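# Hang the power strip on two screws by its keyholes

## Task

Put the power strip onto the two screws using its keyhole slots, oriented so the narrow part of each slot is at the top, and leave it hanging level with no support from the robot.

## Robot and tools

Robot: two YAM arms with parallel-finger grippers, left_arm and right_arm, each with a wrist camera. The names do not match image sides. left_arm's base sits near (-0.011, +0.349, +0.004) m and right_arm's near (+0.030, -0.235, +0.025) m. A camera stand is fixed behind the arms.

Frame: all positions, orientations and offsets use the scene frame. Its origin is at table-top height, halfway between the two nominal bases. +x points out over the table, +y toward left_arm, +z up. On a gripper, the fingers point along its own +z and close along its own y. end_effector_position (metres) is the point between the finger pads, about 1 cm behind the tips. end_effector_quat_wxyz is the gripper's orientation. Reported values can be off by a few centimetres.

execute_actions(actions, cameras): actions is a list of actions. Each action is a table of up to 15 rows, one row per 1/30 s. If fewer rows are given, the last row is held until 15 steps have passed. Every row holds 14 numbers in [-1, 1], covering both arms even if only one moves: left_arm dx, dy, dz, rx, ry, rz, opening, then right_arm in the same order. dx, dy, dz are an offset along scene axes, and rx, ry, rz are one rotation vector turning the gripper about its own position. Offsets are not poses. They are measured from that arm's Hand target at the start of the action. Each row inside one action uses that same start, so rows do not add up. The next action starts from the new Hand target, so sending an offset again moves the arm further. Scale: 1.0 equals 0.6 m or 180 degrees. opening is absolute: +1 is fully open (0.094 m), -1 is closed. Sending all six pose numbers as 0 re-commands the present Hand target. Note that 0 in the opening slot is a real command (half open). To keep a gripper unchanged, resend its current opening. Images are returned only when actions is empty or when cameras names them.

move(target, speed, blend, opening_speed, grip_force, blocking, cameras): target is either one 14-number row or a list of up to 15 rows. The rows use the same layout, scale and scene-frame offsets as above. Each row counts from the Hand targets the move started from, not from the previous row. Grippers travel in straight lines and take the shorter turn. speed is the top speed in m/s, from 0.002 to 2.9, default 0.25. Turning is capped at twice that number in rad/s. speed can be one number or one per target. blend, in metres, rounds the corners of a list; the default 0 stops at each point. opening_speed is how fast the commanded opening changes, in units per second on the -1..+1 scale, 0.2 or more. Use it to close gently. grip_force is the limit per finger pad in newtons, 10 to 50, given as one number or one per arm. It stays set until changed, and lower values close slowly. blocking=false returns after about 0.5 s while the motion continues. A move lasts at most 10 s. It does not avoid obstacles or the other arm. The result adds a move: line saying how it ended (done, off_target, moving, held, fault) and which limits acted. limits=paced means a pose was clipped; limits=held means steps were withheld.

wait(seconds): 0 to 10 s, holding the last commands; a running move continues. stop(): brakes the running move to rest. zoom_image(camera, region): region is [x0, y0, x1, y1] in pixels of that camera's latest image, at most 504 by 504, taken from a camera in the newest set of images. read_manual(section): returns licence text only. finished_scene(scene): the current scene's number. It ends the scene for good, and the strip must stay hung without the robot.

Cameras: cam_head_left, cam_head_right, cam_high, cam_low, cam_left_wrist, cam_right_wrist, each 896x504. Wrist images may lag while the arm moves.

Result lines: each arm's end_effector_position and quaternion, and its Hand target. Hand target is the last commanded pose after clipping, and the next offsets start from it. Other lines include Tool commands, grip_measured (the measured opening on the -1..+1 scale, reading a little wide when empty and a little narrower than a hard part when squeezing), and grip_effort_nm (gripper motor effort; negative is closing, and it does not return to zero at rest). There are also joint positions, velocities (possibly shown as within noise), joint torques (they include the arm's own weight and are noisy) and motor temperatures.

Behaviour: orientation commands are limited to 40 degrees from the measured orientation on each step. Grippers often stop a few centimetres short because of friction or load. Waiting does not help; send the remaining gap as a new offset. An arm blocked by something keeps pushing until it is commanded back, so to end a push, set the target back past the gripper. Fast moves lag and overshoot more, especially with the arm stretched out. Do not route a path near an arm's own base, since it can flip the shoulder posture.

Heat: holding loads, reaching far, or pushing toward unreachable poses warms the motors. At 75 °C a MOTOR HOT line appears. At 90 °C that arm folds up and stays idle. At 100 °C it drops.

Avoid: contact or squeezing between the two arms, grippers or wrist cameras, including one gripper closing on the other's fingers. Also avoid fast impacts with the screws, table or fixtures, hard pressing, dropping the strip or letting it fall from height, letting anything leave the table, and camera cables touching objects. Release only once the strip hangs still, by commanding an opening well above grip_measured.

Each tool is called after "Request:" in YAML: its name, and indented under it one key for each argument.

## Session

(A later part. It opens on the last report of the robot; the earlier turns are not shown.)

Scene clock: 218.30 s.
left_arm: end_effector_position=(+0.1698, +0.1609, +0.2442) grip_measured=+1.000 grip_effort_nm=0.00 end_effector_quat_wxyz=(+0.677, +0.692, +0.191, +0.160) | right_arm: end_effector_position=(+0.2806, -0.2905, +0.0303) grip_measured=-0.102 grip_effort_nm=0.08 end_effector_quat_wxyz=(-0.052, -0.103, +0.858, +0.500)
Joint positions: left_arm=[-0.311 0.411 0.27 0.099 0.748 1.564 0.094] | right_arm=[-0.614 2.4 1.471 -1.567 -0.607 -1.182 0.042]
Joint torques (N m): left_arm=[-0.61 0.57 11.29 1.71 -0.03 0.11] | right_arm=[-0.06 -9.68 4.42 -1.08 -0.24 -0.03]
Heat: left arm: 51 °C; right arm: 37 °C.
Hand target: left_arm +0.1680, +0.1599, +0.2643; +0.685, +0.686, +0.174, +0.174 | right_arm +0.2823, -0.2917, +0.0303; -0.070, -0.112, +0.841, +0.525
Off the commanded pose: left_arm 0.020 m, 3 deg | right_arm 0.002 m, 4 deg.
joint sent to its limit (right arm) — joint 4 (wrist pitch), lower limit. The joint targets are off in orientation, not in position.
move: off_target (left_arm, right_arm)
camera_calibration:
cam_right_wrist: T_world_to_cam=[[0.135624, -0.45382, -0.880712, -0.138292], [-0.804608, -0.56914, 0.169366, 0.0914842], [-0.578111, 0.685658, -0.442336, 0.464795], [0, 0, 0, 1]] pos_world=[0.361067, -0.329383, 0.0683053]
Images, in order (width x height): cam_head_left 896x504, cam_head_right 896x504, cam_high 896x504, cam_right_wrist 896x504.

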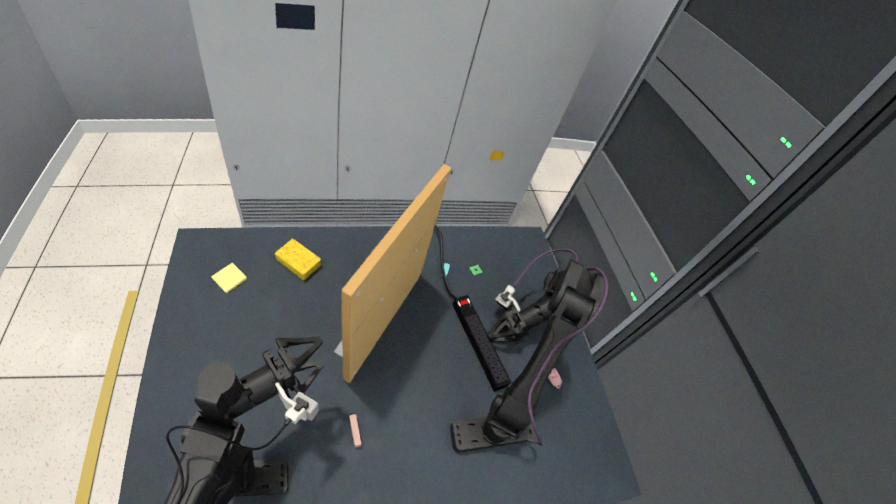

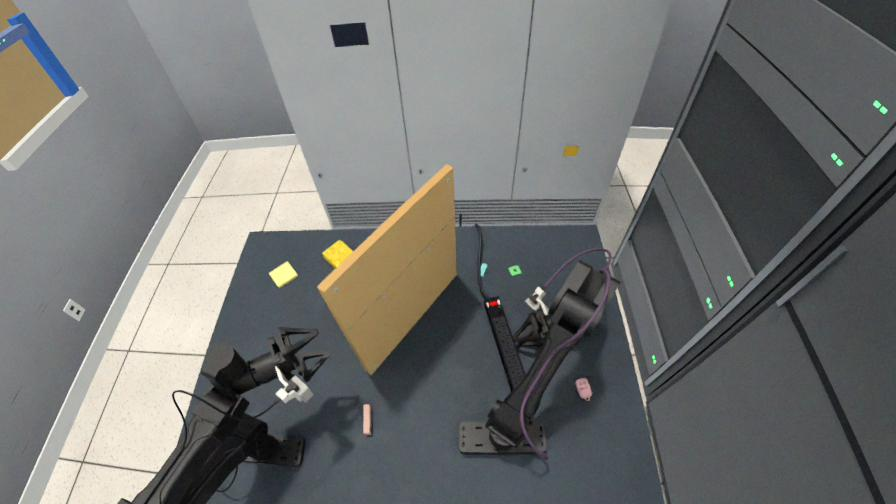

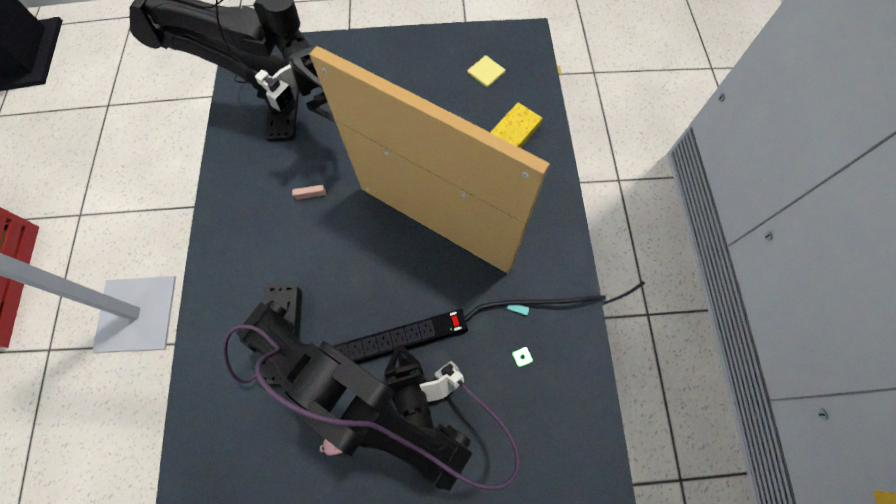

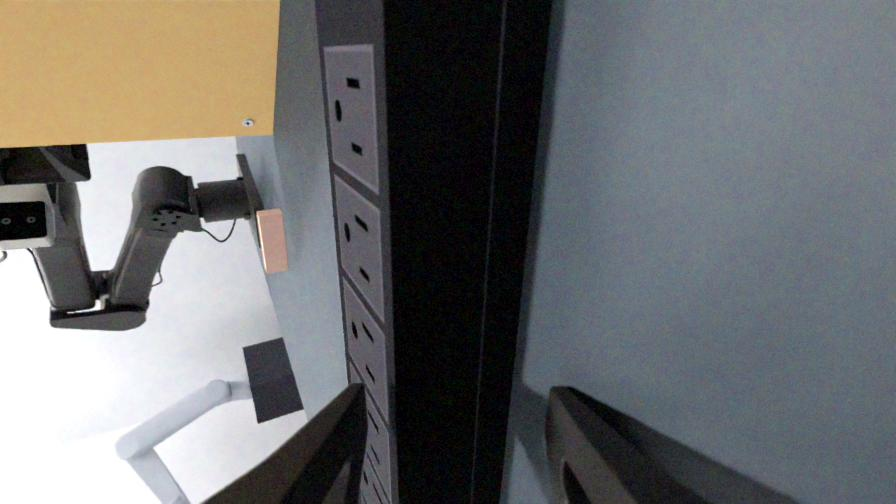

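Request:
move:
  target:
    - [0,0,0,0,0,0,1.0, 0.028,-0.125,0.083,0,0,0,-0.1]
    - [0,0,0,0,0,0,1.0, -0.01,0.0617,0.142,-0.3434,-0.092,0,0.5]
  speed: [0.15,0.3]
  blend: [0.02,0]
  cameras: ["cam_head_right","cam_high","cam_right_wrist"]

Scene clock: 227.47 s.
left_arm: end_effector_position=(+0.1698, +0.1609, +0.2442) grip_measured=+1.000 grip_effort_nm=0.00 end_effector_quat_wxyz=(+0.677, +0.692, +0.191, +0.160) | right_arm: end_effector_position=(+0.2746, -0.2541, +0.1129) grip_measured=+0.498 grip_effort_nm=0.08 end_effector_quat_wxyz=(-0.015, -0.132, +0.991, +0.006)
Joint positions: left_arm=[-0.311 0.411 0.27 0.099 0.748 1.564 0.094] | right_arm=[-0.064 1.513 1.099 -1.188 -0.004 -0.348 0.07]
Joint torques (N m): left_arm=[-0.62 0.58 11.29 1.71 -0.02 0.11] | right_arm=[0.31 -7.58 4.56 0.66 -0.02 0.1]
Heat: left arm: 52 °C; right arm: 36 °C.
Hand target: left_arm +0.1680, +0.1599, +0.2643; +0.685, +0.686, +0.174, +0.174 | right_arm +0.2763, -0.2547, +0.1156; -0.001, -0.131, +0.991, -0.001
Off the commanded pose: left_arm 0.020 m, 3 deg | right_arm 0.003 m, 2 deg.
move: off_target (left_arm)
camera_calibration:
cam_right_wrist: T_world_to_cam=[[0.275245, -0.96056, -0.0395462, -0.310263], [-0.859561, -0.26431, 0.437373, 0.155614], [-0.430576, -0.0863922, -0.89841, 0.28766], [0, 0, 0, 1]] pos_world=[0.343018, -0.232044, 0.178106]
Images, in order (width x height): cam_head_right 896x504, cam_high 896x504, cam_right_wrist 896x504.

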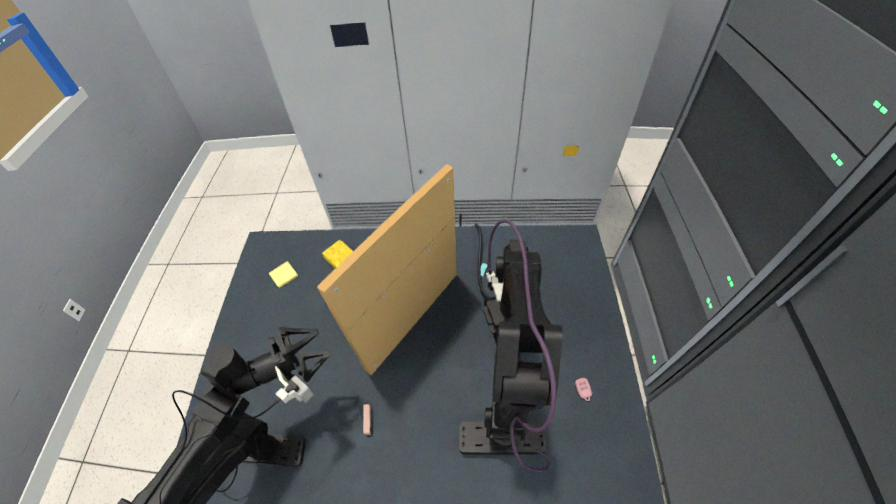

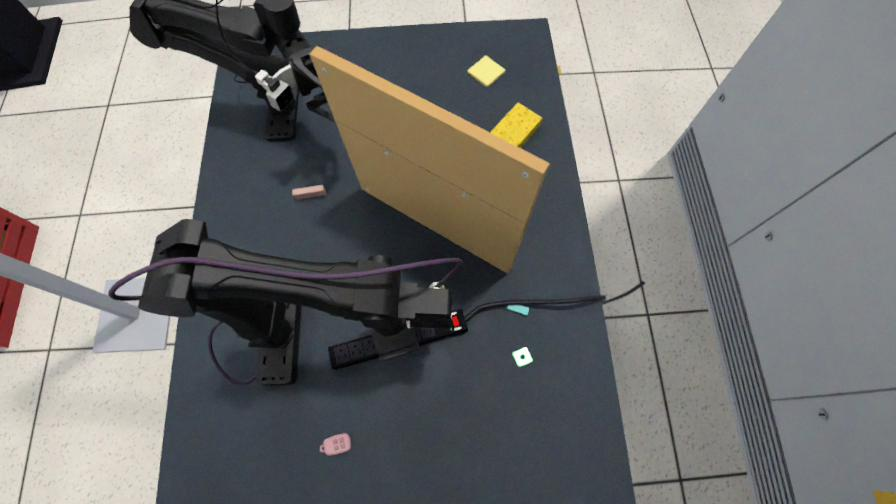

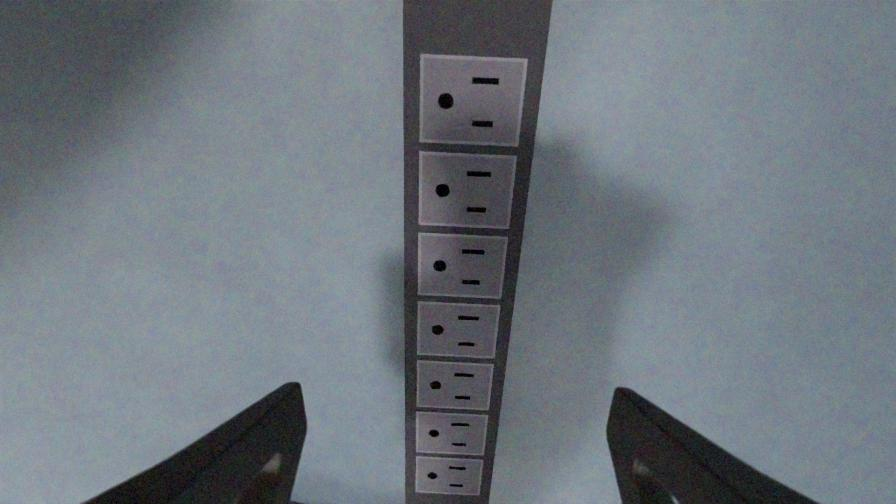

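Request:
move:
  target:
    - [0,0,0,0,0,0,1.0, 0.001,0.011,-0.04,0,0,-0.0139,0.5]
    - [0,0,0,0,0,0,1.0, 0.0008,0.0105,-0.1643,0,0,-0.0139,0.5]
  speed: [0.12,0.12]
  blend: [0.005,0]
  cameras: ["cam_right_wrist","cam_high"]

Scene clock: 235.17 s.
left_arm: end_effector_position=(+0.1698, +0.1609, +0.2442) grip_measured=+1.000 grip_effort_nm=0.00 end_effector_quat_wxyz=(+0.677, +0.692, +0.191, +0.160) | right_arm: end_effector_position=(+0.2762, -0.2482, +0.0212) grip_measured=+0.498 grip_effort_nm=0.09 end_effector_quat_wxyz=(-0.001, -0.110, +0.994, +0.002)
Joint positions: left_arm=[-0.311 0.411 0.27 0.099 0.748 1.564 0.094] | right_arm=[-0.039 1.625 0.818 -0.766 -0.004 -0.28 0.07]
Joint torques (N m): left_arm=[-0.61 0.58 11.29 1.71 -0.02 0.11] | right_arm=[0.47 -4.9 4.11 0.69 0.03 0.06]
Heat: left arm: 53 °C; right arm: 36 °C.
Hand target: left_arm +0.1680, +0.1599, +0.2643; +0.685, +0.686, +0.174, +0.174 | right_arm +0.2768, -0.2483, +0.0170; -0.001, -0.109, +0.994, -0.001
Off the commanded pose: left_arm 0.020 m, 3 deg | right_arm 0.004 m, 0 deg.
move: off_target (left_arm)
camera_calibration:
cam_right_wrist: T_world_to_cam=[[0.233827, -0.971858, -0.0285664, -0.300315], [-0.882739, -0.224517, 0.412751, 0.215551], [-0.407549, -0.0712955, -0.910396, 0.204152], [0, 0, 0, 1]] pos_world=[0.343699, -0.228913, 0.0883114]
Images, in order (width x height): cam_high 896x504, cam_right_wrist 896x504.

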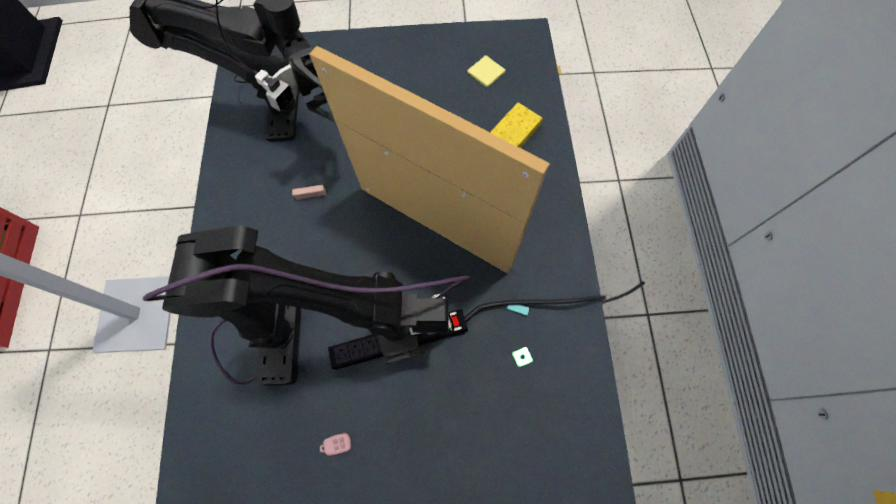

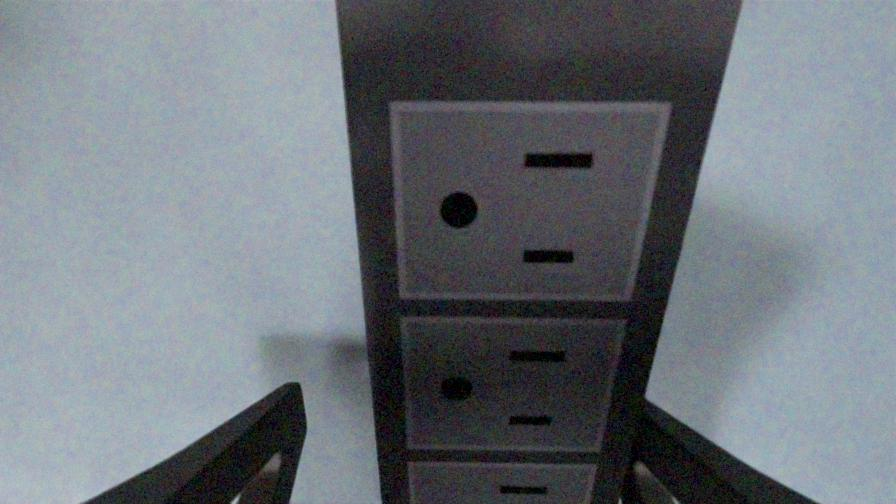

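Request:
move:
  target:
    - [0,0,0,0,0,0,1.0, 0.0033,-0.0145,0,0,0,0,0.5]
    - [0,0,0,0,0,0,1.0, 0.0033,-0.0145,0,0,0,0,-0.3]
  speed: [0.06,0.06]
  opening_speed: 0.8
  cameras: ["cam_right_wrist","cam_high"]

Scene clock: 238.20 s.
left_arm: end_effector_position=(+0.1698, +0.1609, +0.2442) grip_measured=+1.000 grip_effort_nm=0.00 end_effector_quat_wxyz=(+0.677, +0.692, +0.191, +0.160) | right_arm: end_effector_position=(+0.2749, -0.2549, +0.0193) grip_measured=-0.098 grip_effort_nm=-1.03 end_effector_quat_wxyz=(-0.004, -0.109, +0.994, +0.002)
Joint positions: left_arm=[-0.311 0.411 0.27 0.099 0.748 1.564 0.094] | right_arm=[-0.065 1.633 0.818 -0.765 -0.002 -0.305 0.042]
Joint torques (N m): left_arm=[-0.62 0.58 11.29 1.72 -0.02 0.11] | right_arm=[-0.38 -4.85 4.81 0.69 0.04 -0.01]
Heat: left arm: 53 °C; right arm: 36 °C.
Hand target: left_arm +0.1680, +0.1599, +0.2643; +0.685, +0.686, +0.174, +0.174 | right_arm +0.2787, -0.2570, +0.0169; -0.001, -0.109, +0.994, -0.001
Off the commanded pose: left_arm 0.020 m, 3 deg | right_arm 0.005 m, 0 deg.
move: off_target (left_arm)
camera_calibration:
cam_right_wrist: T_world_to_cam=[[0.232921, -0.97207, -0.0287582, -0.306334], [-0.879709, -0.223211, 0.419867, 0.213051], [-0.414559, -0.0724967, -0.90713, 0.202939], [0, 0, 0, 1]] pos_world=[0.342905, -0.23551, 0.0858299]
Images, in order (width x height): cam_high 896x504, cam_right_wrist 896x504.

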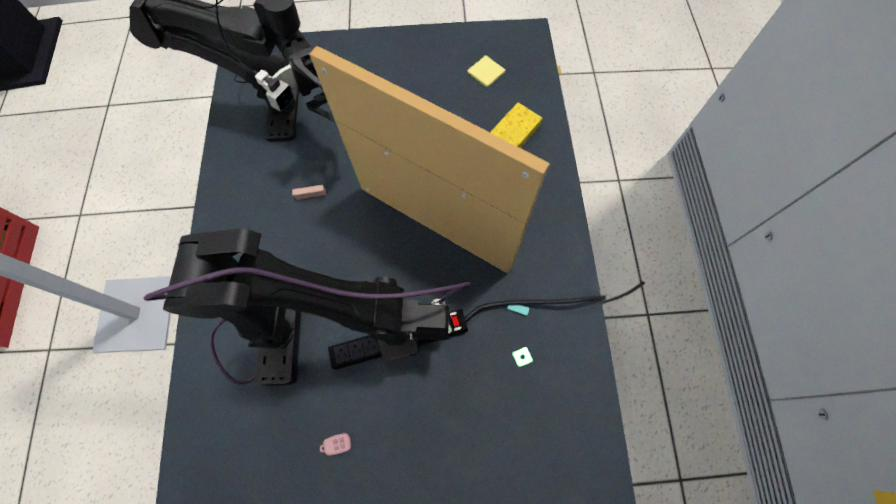

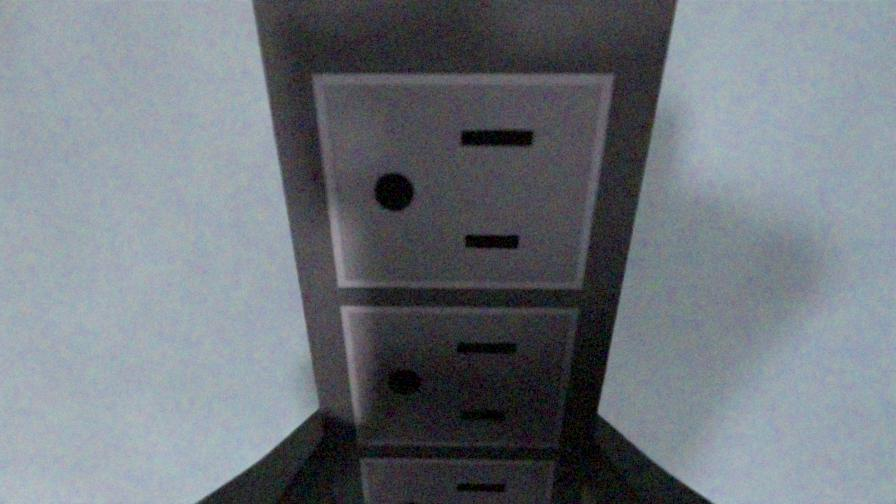

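Request:
zoom_image:
  camera: "cam_high"
  region: [310, 290, 490, 380]

Scaled by 2.800 from the camera's 896x504 image, which has a finer 1280x720 frame.

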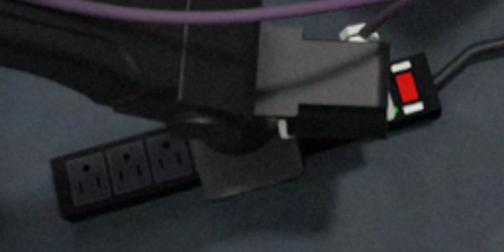

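Request:
move:
  target:
    - [0,0,0,0,0,0,1.0, 0,0,0.1,0,0,0,-0.3]
    - [0,0,0,0,0,0,1.0, -0.0478,0.095,0.2552,0,0,0.4583,-0.3]
    - [0,0,0,0,0,0,1.0, 0.0188,0.2667,0.5218,-0.12026,-0.58888,0.54881,-0.3]
  speed: [0.12,0.3,0.3]
  blend: [0.03,0.04,0]
  cameras: ["all"]

Scene clock: 251.13 s.
left_arm: end_effector_position=(+0.1698, +0.1609, +0.2442) grip_measured=+1.000 grip_effort_nm=0.00 end_effector_quat_wxyz=(+0.677, +0.692, +0.191, +0.160) | right_arm: end_effector_position=(+0.2925, -0.1519, +0.2608) grip_measured=-0.099 grip_effort_nm=-1.03 end_effector_quat_wxyz=(-0.519, +0.744, -0.340, +0.247)
Joint positions: left_arm=[-0.311 0.411 0.27 0.099 0.748 1.564 0.094] | right_arm=[-0.179 0.738 0.642 -0.429 -0.827 -1.989 0.042]
Joint torques (N m): left_arm=[-0.61 0.59 11.29 1.71 -0.02 0.1] | right_arm=[2.69 -1.5 8.57 3.84 -2.93 1.38]
Motor temperatures (°C): left_arm=[26 26 54 38 27 27 26] | right_arm=[28 30 37 34 27 26 25]
Heat: left arm: 54 °C; right arm: 37 °C.
Hand target: left_arm +0.1680, +0.1599, +0.2643; +0.685, +0.686, +0.174, +0.174 | right_arm +0.2901, -0.0971, +0.3301; -0.674, +0.673, -0.216, +0.217
Off the commanded pose: left_arm 0.020 m, 3 deg | right_arm 0.088 m, 24 deg.
move: off_target (left_arm, right_arm)
camera_calibration:
cam_left_wrist: T_world_to_cam=[[-0.0481499, 0.00587418, -0.998823, 0.250637], [0.598606, 0.800679, -0.0241479, -0.186662], [0.799595, -0.599064, -0.042069, 0.0581814], [0, 0, 0, 1]] pos_world=[0.0772839, 0.182839, 0.248282]
cam_right_wrist: T_world_to_cam=[[0.256925, 0.256982, 0.931638, -0.274164], [0.298601, -0.937939, 0.176372, -0.239588], [0.919145, 0.232874, -0.317715, -0.0606578], [0, 0, 0, 1]] pos_world=[0.197734, -0.140139, 0.278406]

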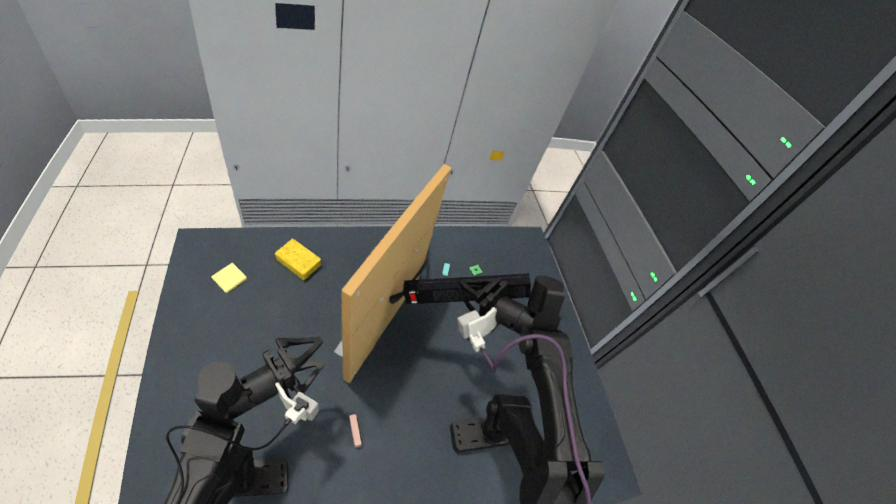

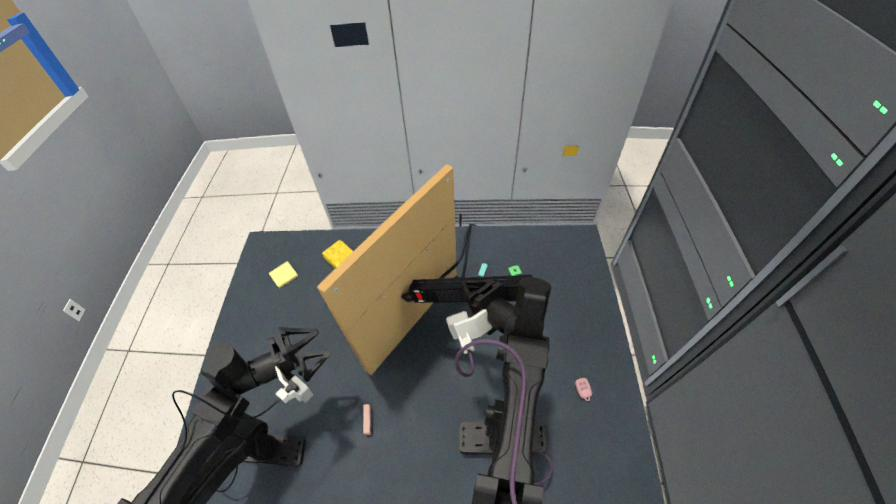

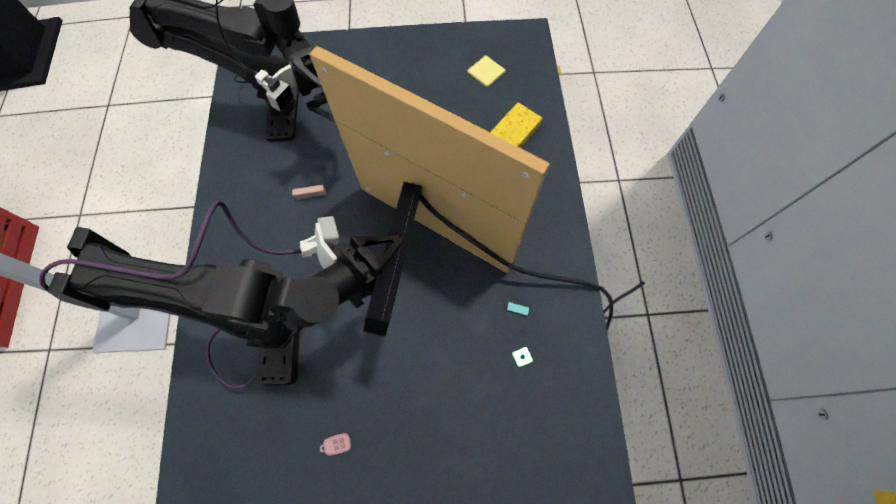

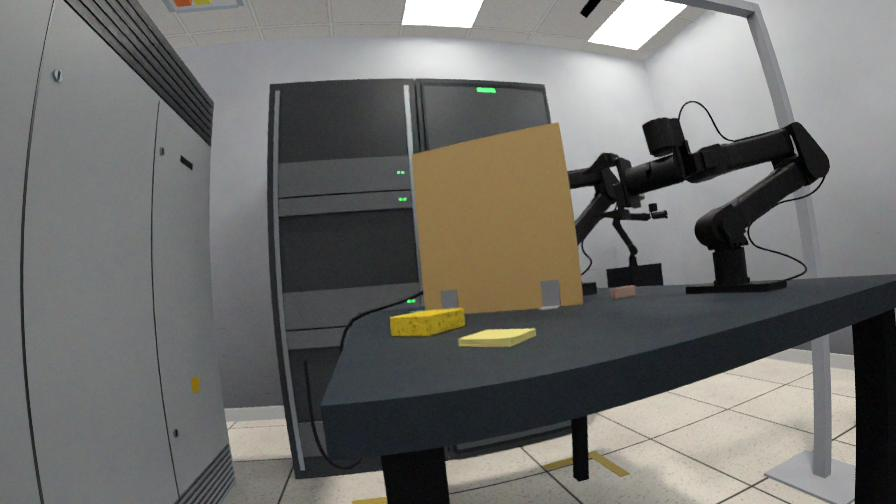

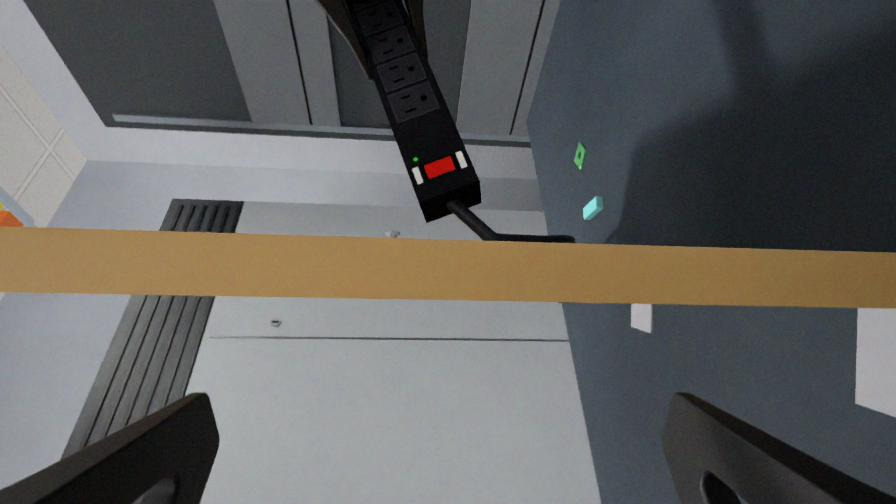

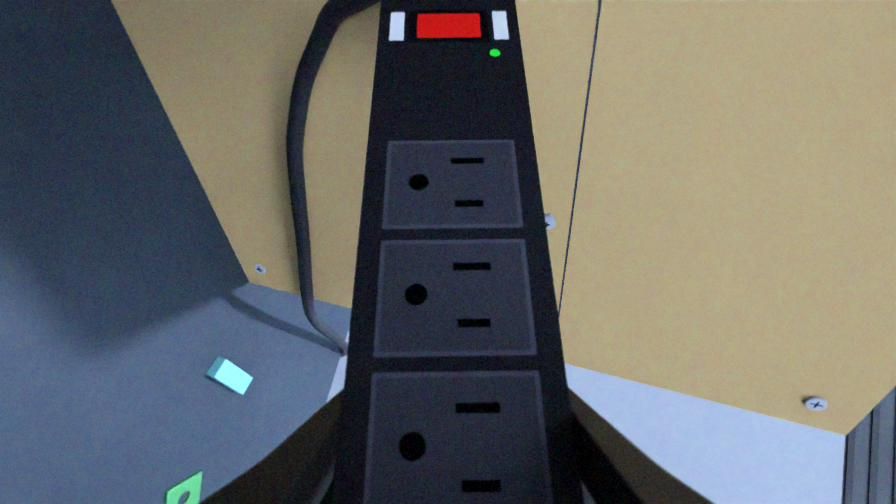

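Request:
zoom_image:
  camera: "cam_low"
  region: [270, 250, 450, 490]

Request:
zoom_image:
  camera: "cam_high"
  region: [380, 160, 680, 380]

Scaled by 2.100 from the camera's 896x504 image, which has a finer 1280x720 frame.

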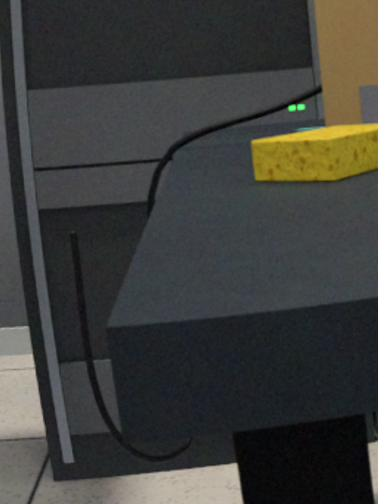

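Scaled by 1.680 from the camera's 896x504 image, which has a finer 1280x720 frame.

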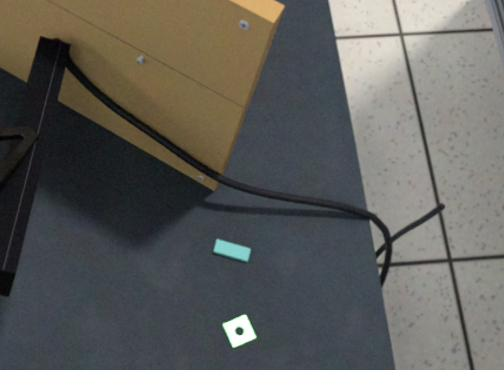

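Request:
move:
  target: [0,0,0,0,0,0,1.0, 0,0.03,0.0,0,0,0,-0.3]
  speed: 0.15
  cameras: ["cam_right_wrist","cam_high"]

Scene clock: 262.17 s.
left_arm: end_effector_position=(+0.1698, +0.1609, +0.2442) grip_measured=+1.000 grip_effort_nm=0.00 end_effector_quat_wxyz=(+0.677, +0.692, +0.191, +0.160) | right_arm: end_effector_position=(+0.2942, -0.1477, +0.2641) grip_measured=-0.092 grip_effort_nm=-1.03 end_effector_quat_wxyz=(-0.509, +0.746, -0.339, +0.264)
Joint positions: left_arm=[-0.311 0.411 0.27 0.099 0.748 1.564 0.094] | right_arm=[-0.118 0.716 0.642 -0.408 -0.743 -1.963 0.043]
Joint torques (N m): left_arm=[-0.62 0.57 11.29 1.71 -0.03 0.11] | right_arm=[5.96 -1.35 8.09 3.94 -2.84 1.63]
Motor temperatures (°C): left_arm=[26 26 55 39 27 27 26] | right_arm=[29 29 38 41 33 27 25]
Heat: left arm: 55 °C; right arm: 41 °C.
Hand target: left_arm +0.1680, +0.1599, +0.2643; +0.685, +0.686, +0.174, +0.174 | right_arm +0.2901, -0.0791, +0.3301; -0.673, +0.673, -0.216, +0.218
Off the commanded pose: left_arm 0.020 m, 3 deg | right_arm 0.095 m, 26 deg.
move: off_target (left_arm, right_arm)
camera_calibration:
cam_right_wrist: T_world_to_cam=[[0.244209, 0.27758, 0.929146, -0.271301], [0.275061, -0.938631, 0.208119, -0.238437], [0.929894, 0.204748, -0.305573, -0.0726806], [0, 0, 0, 1]] pos_world=[0.199424, -0.133616, 0.279492]
Images, in order (width x height): cam_high 896x504, cam_right_wrist 896x504.

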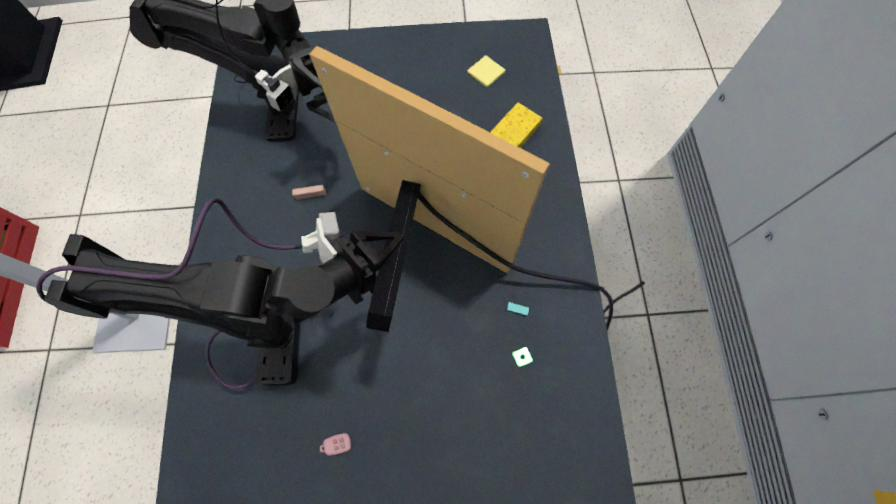

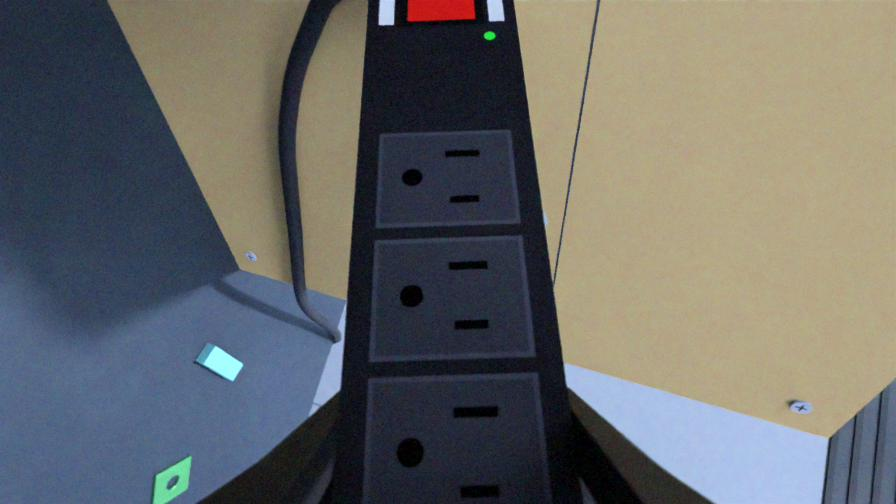

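Request:
move:
  target:
    - [0,0,0,0,0,0,1.0, -0.0668,-0.2015,-0.1835,-0.2540,0.4456,-0.2144,-0.3]
    - [0,0,0,0,0,0,1.0, -0.0502,-0.1848,-0.2168,0.13406,0.59033,-0.558,-0.3]
    - [0,0,0,0,0,0,1.0, -0.0835,-0.2015,-0.2168,-0.51398,-0.32374,0.56233,-0.3]
  speed: [0.35,0.4,0.4]
  blend: [0.03,0.03,0]
  cameras: ["cam_head_left","cam_head_right","cam_high","cam_right_wrist"]

Scene clock: 306.13 s.
left_arm: end_effector_position=(+0.1698, +0.1609, +0.2442) grip_measured=+1.000 grip_effort_nm=0.00 end_effector_quat_wxyz=(+0.677, +0.692, +0.191, +0.160) | right_arm: end_effector_position=(+0.2748, -0.1882, +0.2008) grip_measured=-0.096 grip_effort_nm=-1.03 end_effector_quat_wxyz=(+0.031, +0.618, +0.784, +0.047)
Joint positions: left_arm=[-0.311 0.411 0.27 0.099 0.748 1.564 0.094] | right_arm=[0.193 1.394 1.339 -1.404 -0.018 1.508 0.042]
Joint torques (N m): left_arm=[-0.61 0.58 11.26 1.71 -0.02 0.11] | right_arm=[-0.73 -6.28 4.57 -0.47 0.11 0.53]
Motor temperatures (°C): left_arm=[26 26 56 39 27 27 26] | right_arm=[29 28 39 44 36 29 26]
Heat: left arm: 56 °C; right arm: 44 °C.
Hand target: left_arm +0.1680, +0.1599, +0.2643; +0.685, +0.686, +0.174, +0.174 | right_arm +0.2399, -0.2000, +0.2000; -0.002, +0.642, +0.766, +0.000
Off the commanded pose: left_arm 0.020 m, 3 deg | right_arm 0.037 m, 7 deg.
move: off_target (left_arm, right_arm)
camera_calibration:
cam_right_wrist: T_world_to_cam=[[-0.959369, -0.247023, -0.136347, 0.249435], [-0.281761, 0.864243, 0.416766, 0.192577], [0.0148857, 0.43825, -0.89873, 0.348816], [0, 0, 0, 1]] pos_world=[0.288369, -0.257685, 0.267241]
Images, in order (width x height): cam_head_left 896x504, cam_head_right 896x504, cam_high 896x504, cam_right_wrist 896x504.

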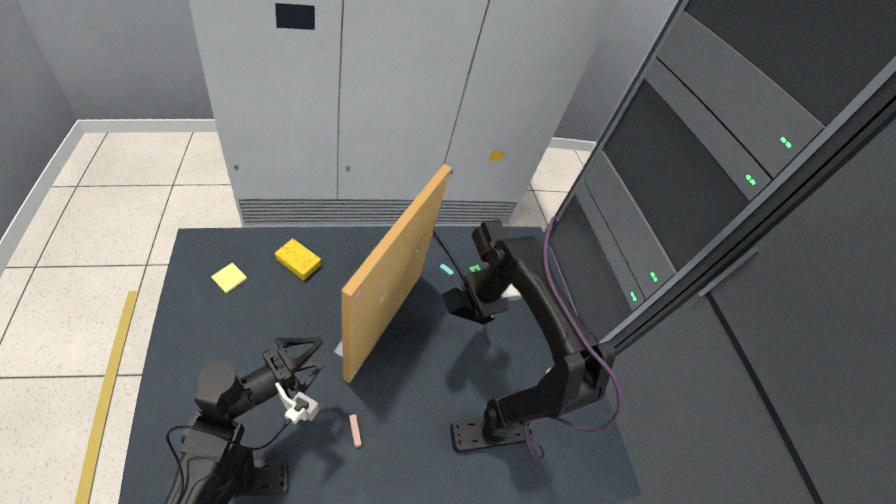

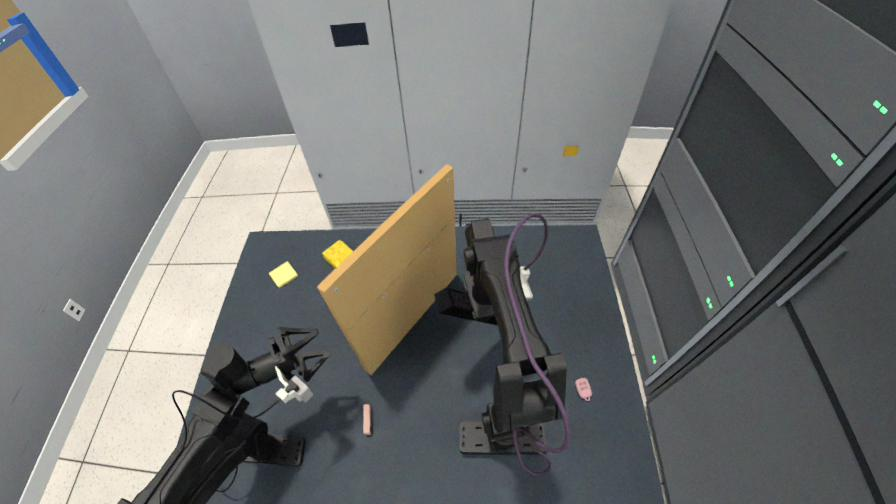

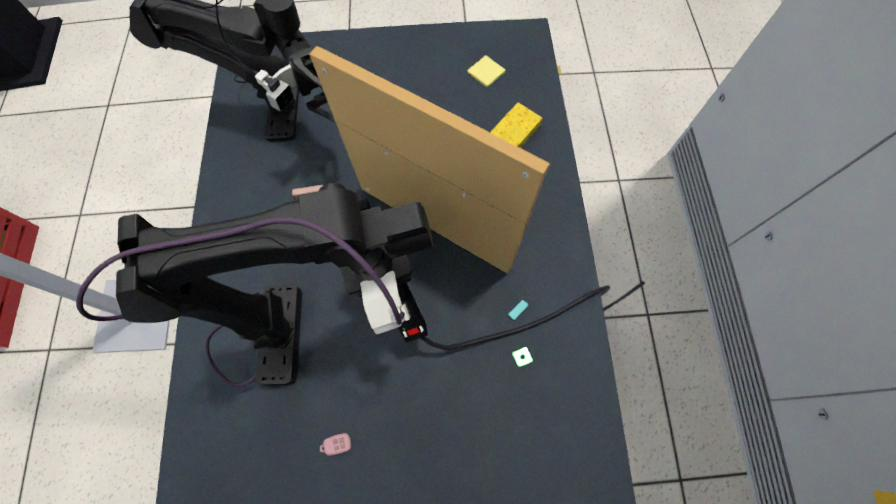

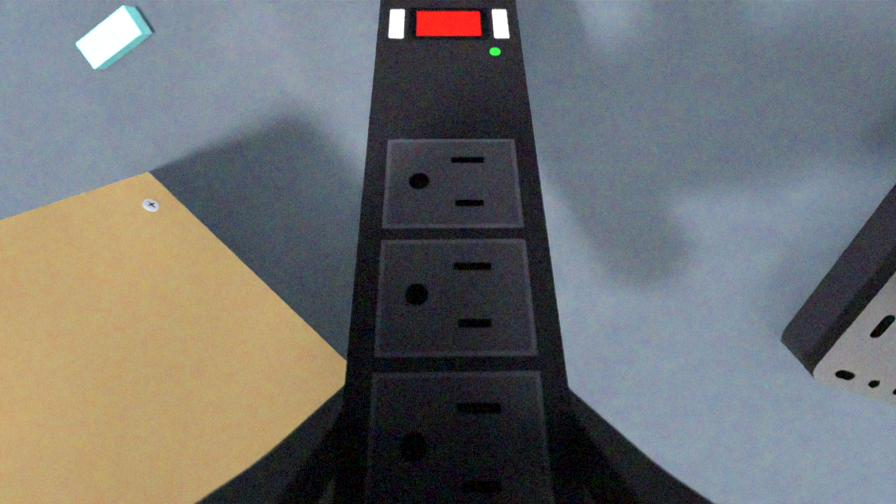

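Request:
move:
  target:
    - [0,0,0,0,0,0,1.0, 0.03,0,-0.1,0,0,0,-0.3]
    - [0,0,0,0,0,0,1.0, 0.02,0,-0.3133,0,0,0,-0.3]
  speed: [0.12,0.08]
  blend: [0.02,0]
  cameras: ["cam_high","cam_right_wrist","cam_head_left"]

Scene clock: 321.07 s.
left_arm: end_effector_position=(+0.1698, +0.1609, +0.2442) grip_measured=+1.000 grip_effort_nm=0.00 end_effector_quat_wxyz=(+0.677, +0.692, +0.191, +0.160) | right_arm: end_effector_position=(+0.2859, -0.1856, +0.0271) grip_measured=-0.097 grip_effort_nm=-1.03 end_effector_quat_wxyz=(+0.040, +0.593, +0.802, +0.057)
Joint positions: left_arm=[-0.311 0.411 0.27 0.099 0.748 1.564 0.094] | right_arm=[0.193 1.539 0.747 -0.642 -0.021 1.449 0.042]
Joint torques (N m): left_arm=[-0.61 0.58 11.29 1.72 -0.02 0.11] | right_arm=[-1.25 -3.37 2.55 -0.05 0.17 0.99]
Motor temperatures (°C): left_arm=[26 26 57 39 27 27 26] | right_arm=[29 29 38 40 33 28 26]
Heat: left arm: 57 °C; right arm: 40 °C.
Hand target: left_arm +0.1680, +0.1599, +0.2643; +0.685, +0.686, +0.174, +0.174 | right_arm +0.2519, -0.2000, +0.0120; -0.002, +0.642, +0.766, +0.000
Off the commanded pose: left_arm 0.020 m, 3 deg | right_arm 0.040 m, 11 deg.
move: off_target (left_arm, right_arm)
camera_calibration:
cam_right_wrist: T_world_to_cam=[[-0.938918, -0.303327, -0.16256, 0.221475], [-0.343879, 0.845352, 0.408812, 0.280326], [0.0134165, 0.439742, -0.898024, 0.192086], [0, 0, 0, 1]] pos_world=[0.301768, -0.254263, 0.0939]
Images, in order (width x height): cam_head_left 896x504, cam_high 896x504, cam_right_wrist 896x504.

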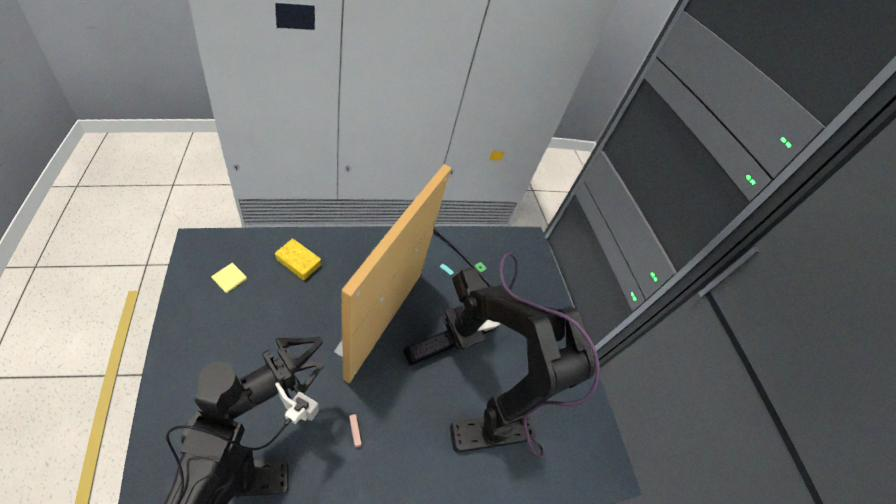

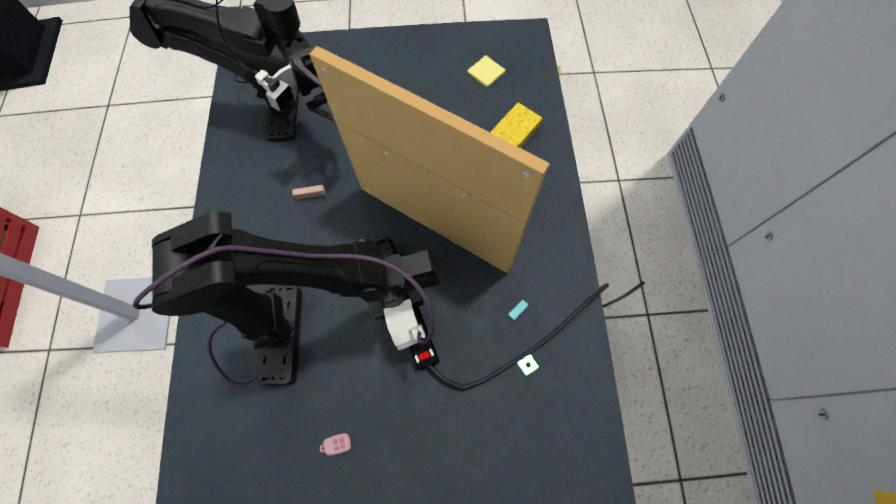

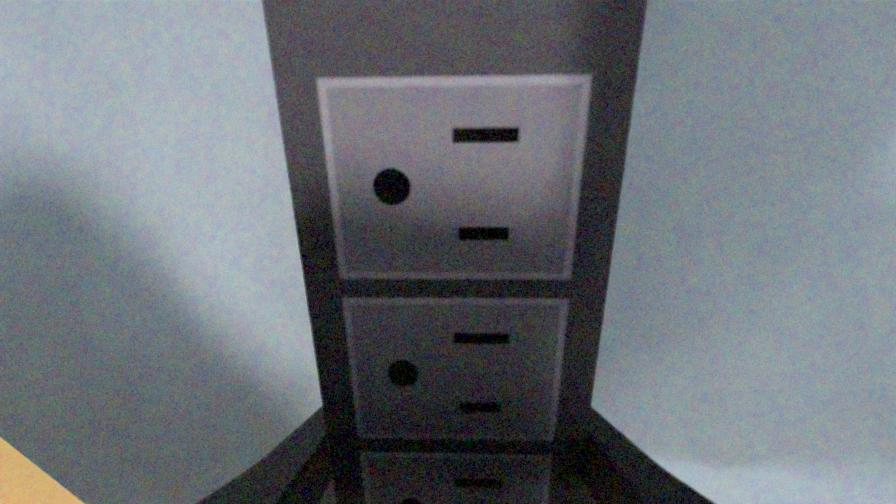

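Request:
move:
  target:
    - [0,0,0,0,0,0,1.0, 0.0567,0.024,0.0252,0.0107,-0.0438,0.0386,-0.3]
    - [0,0,0,0,0,0,1.0, 0.0567,0.024,0.0252,0.0107,-0.0438,0.0386,0.4]
    - [0,0,0,0,0,0,1.0, 0.06,0.02,0.2,0,0,0.0,0.4]
  speed: [0.15,0.1,0.15]
  opening_speed: 1.2
  cameras: ["cam_high","cam_right_wrist","cam_head_right"]

Scene clock: 341.33 s.
left_arm: end_effector_position=(+0.1698, +0.1609, +0.2442) grip_measured=+1.000 grip_effort_nm=0.00 end_effector_quat_wxyz=(+0.677, +0.692, +0.191, +0.160) | right_arm: end_effector_position=(+0.2861, -0.1845, +0.1276) grip_measured=+0.399 grip_effort_nm=0.03 end_effector_quat_wxyz=(-0.007, +0.638, +0.770, +0.006)
Joint positions: left_arm=[-0.311 0.411 0.27 0.099 0.748 1.564 0.094] | right_arm=[0.199 1.535 1.179 -1.214 -0.019 1.564 0.066]
Joint torques (N m): left_arm=[-0.61 0.58 11.29 1.72 -0.02 0.11] | right_arm=[-0.12 -5.33 7.2 0.34 0.13 0.07]
Motor temperatures (°C): left_arm=[26 26 57 39 27 27 26] | right_arm=[28 28 36 37 31 28 26]
Heat: left arm: 57 °C; right arm: 37 °C.
Hand target: left_arm +0.1680, +0.1599, +0.2643; +0.685, +0.686, +0.174, +0.174 | right_arm +0.2879, -0.1879, +0.1320; -0.002, +0.642, +0.766, +0.000
Off the commanded pose: left_arm 0.020 m, 3 deg | right_arm 0.006 m, 1 deg.
move: off_target (left_arm); target 2's new opening was sent with right_arm's hand 0.008 m and 4 deg from that target
camera_calibration:
cam_right_wrist: T_world_to_cam=[[-0.979444, -0.200186, -0.0248104, 0.251342], [-0.191286, 0.882699, 0.429245, 0.199056], [-0.0640286, 0.425168, -0.902847, 0.301989], [0, 0, 0, 1]] pos_world=[0.303588, -0.253787, 0.193442]
Images, in order (width x height): cam_head_right 896x504, cam_high 896x504, cam_right_wrist 896x504.

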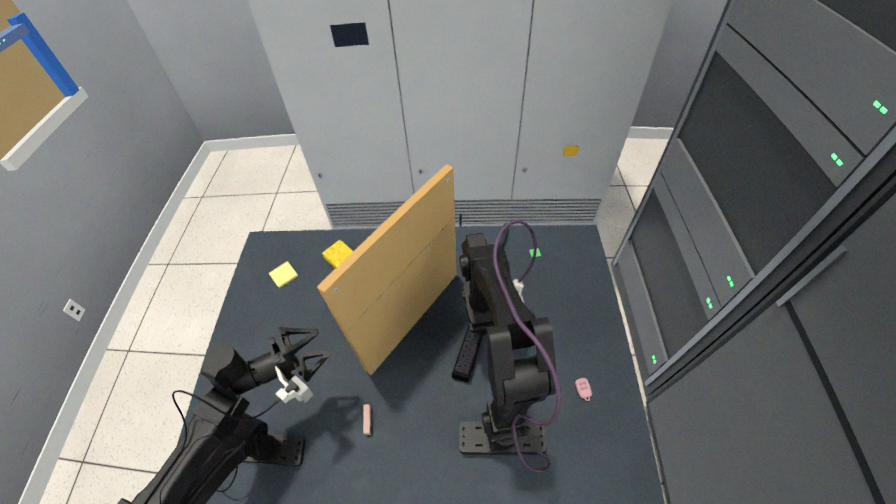

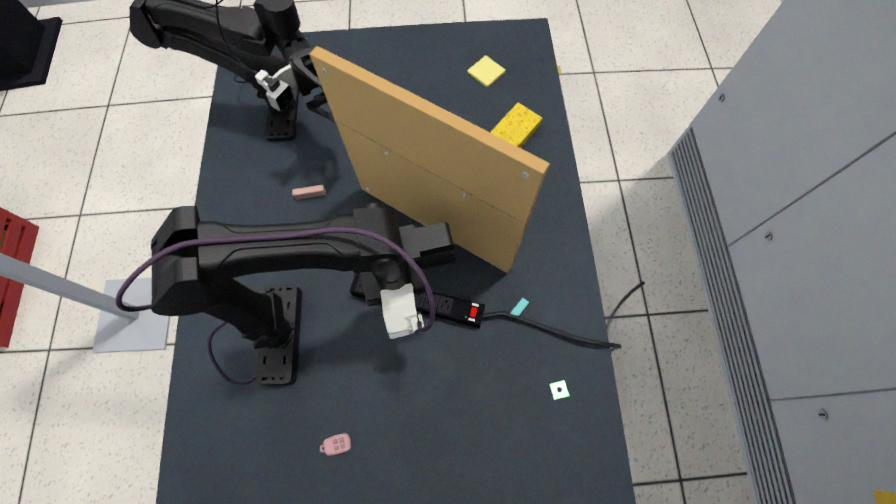

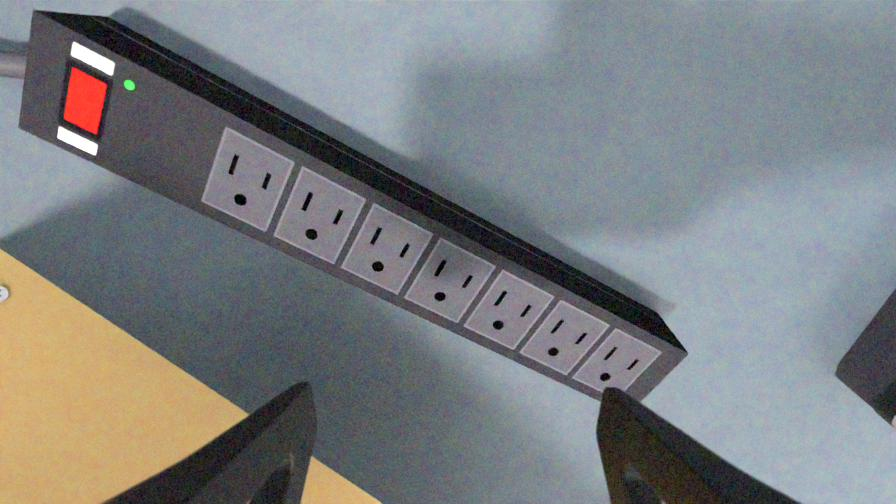

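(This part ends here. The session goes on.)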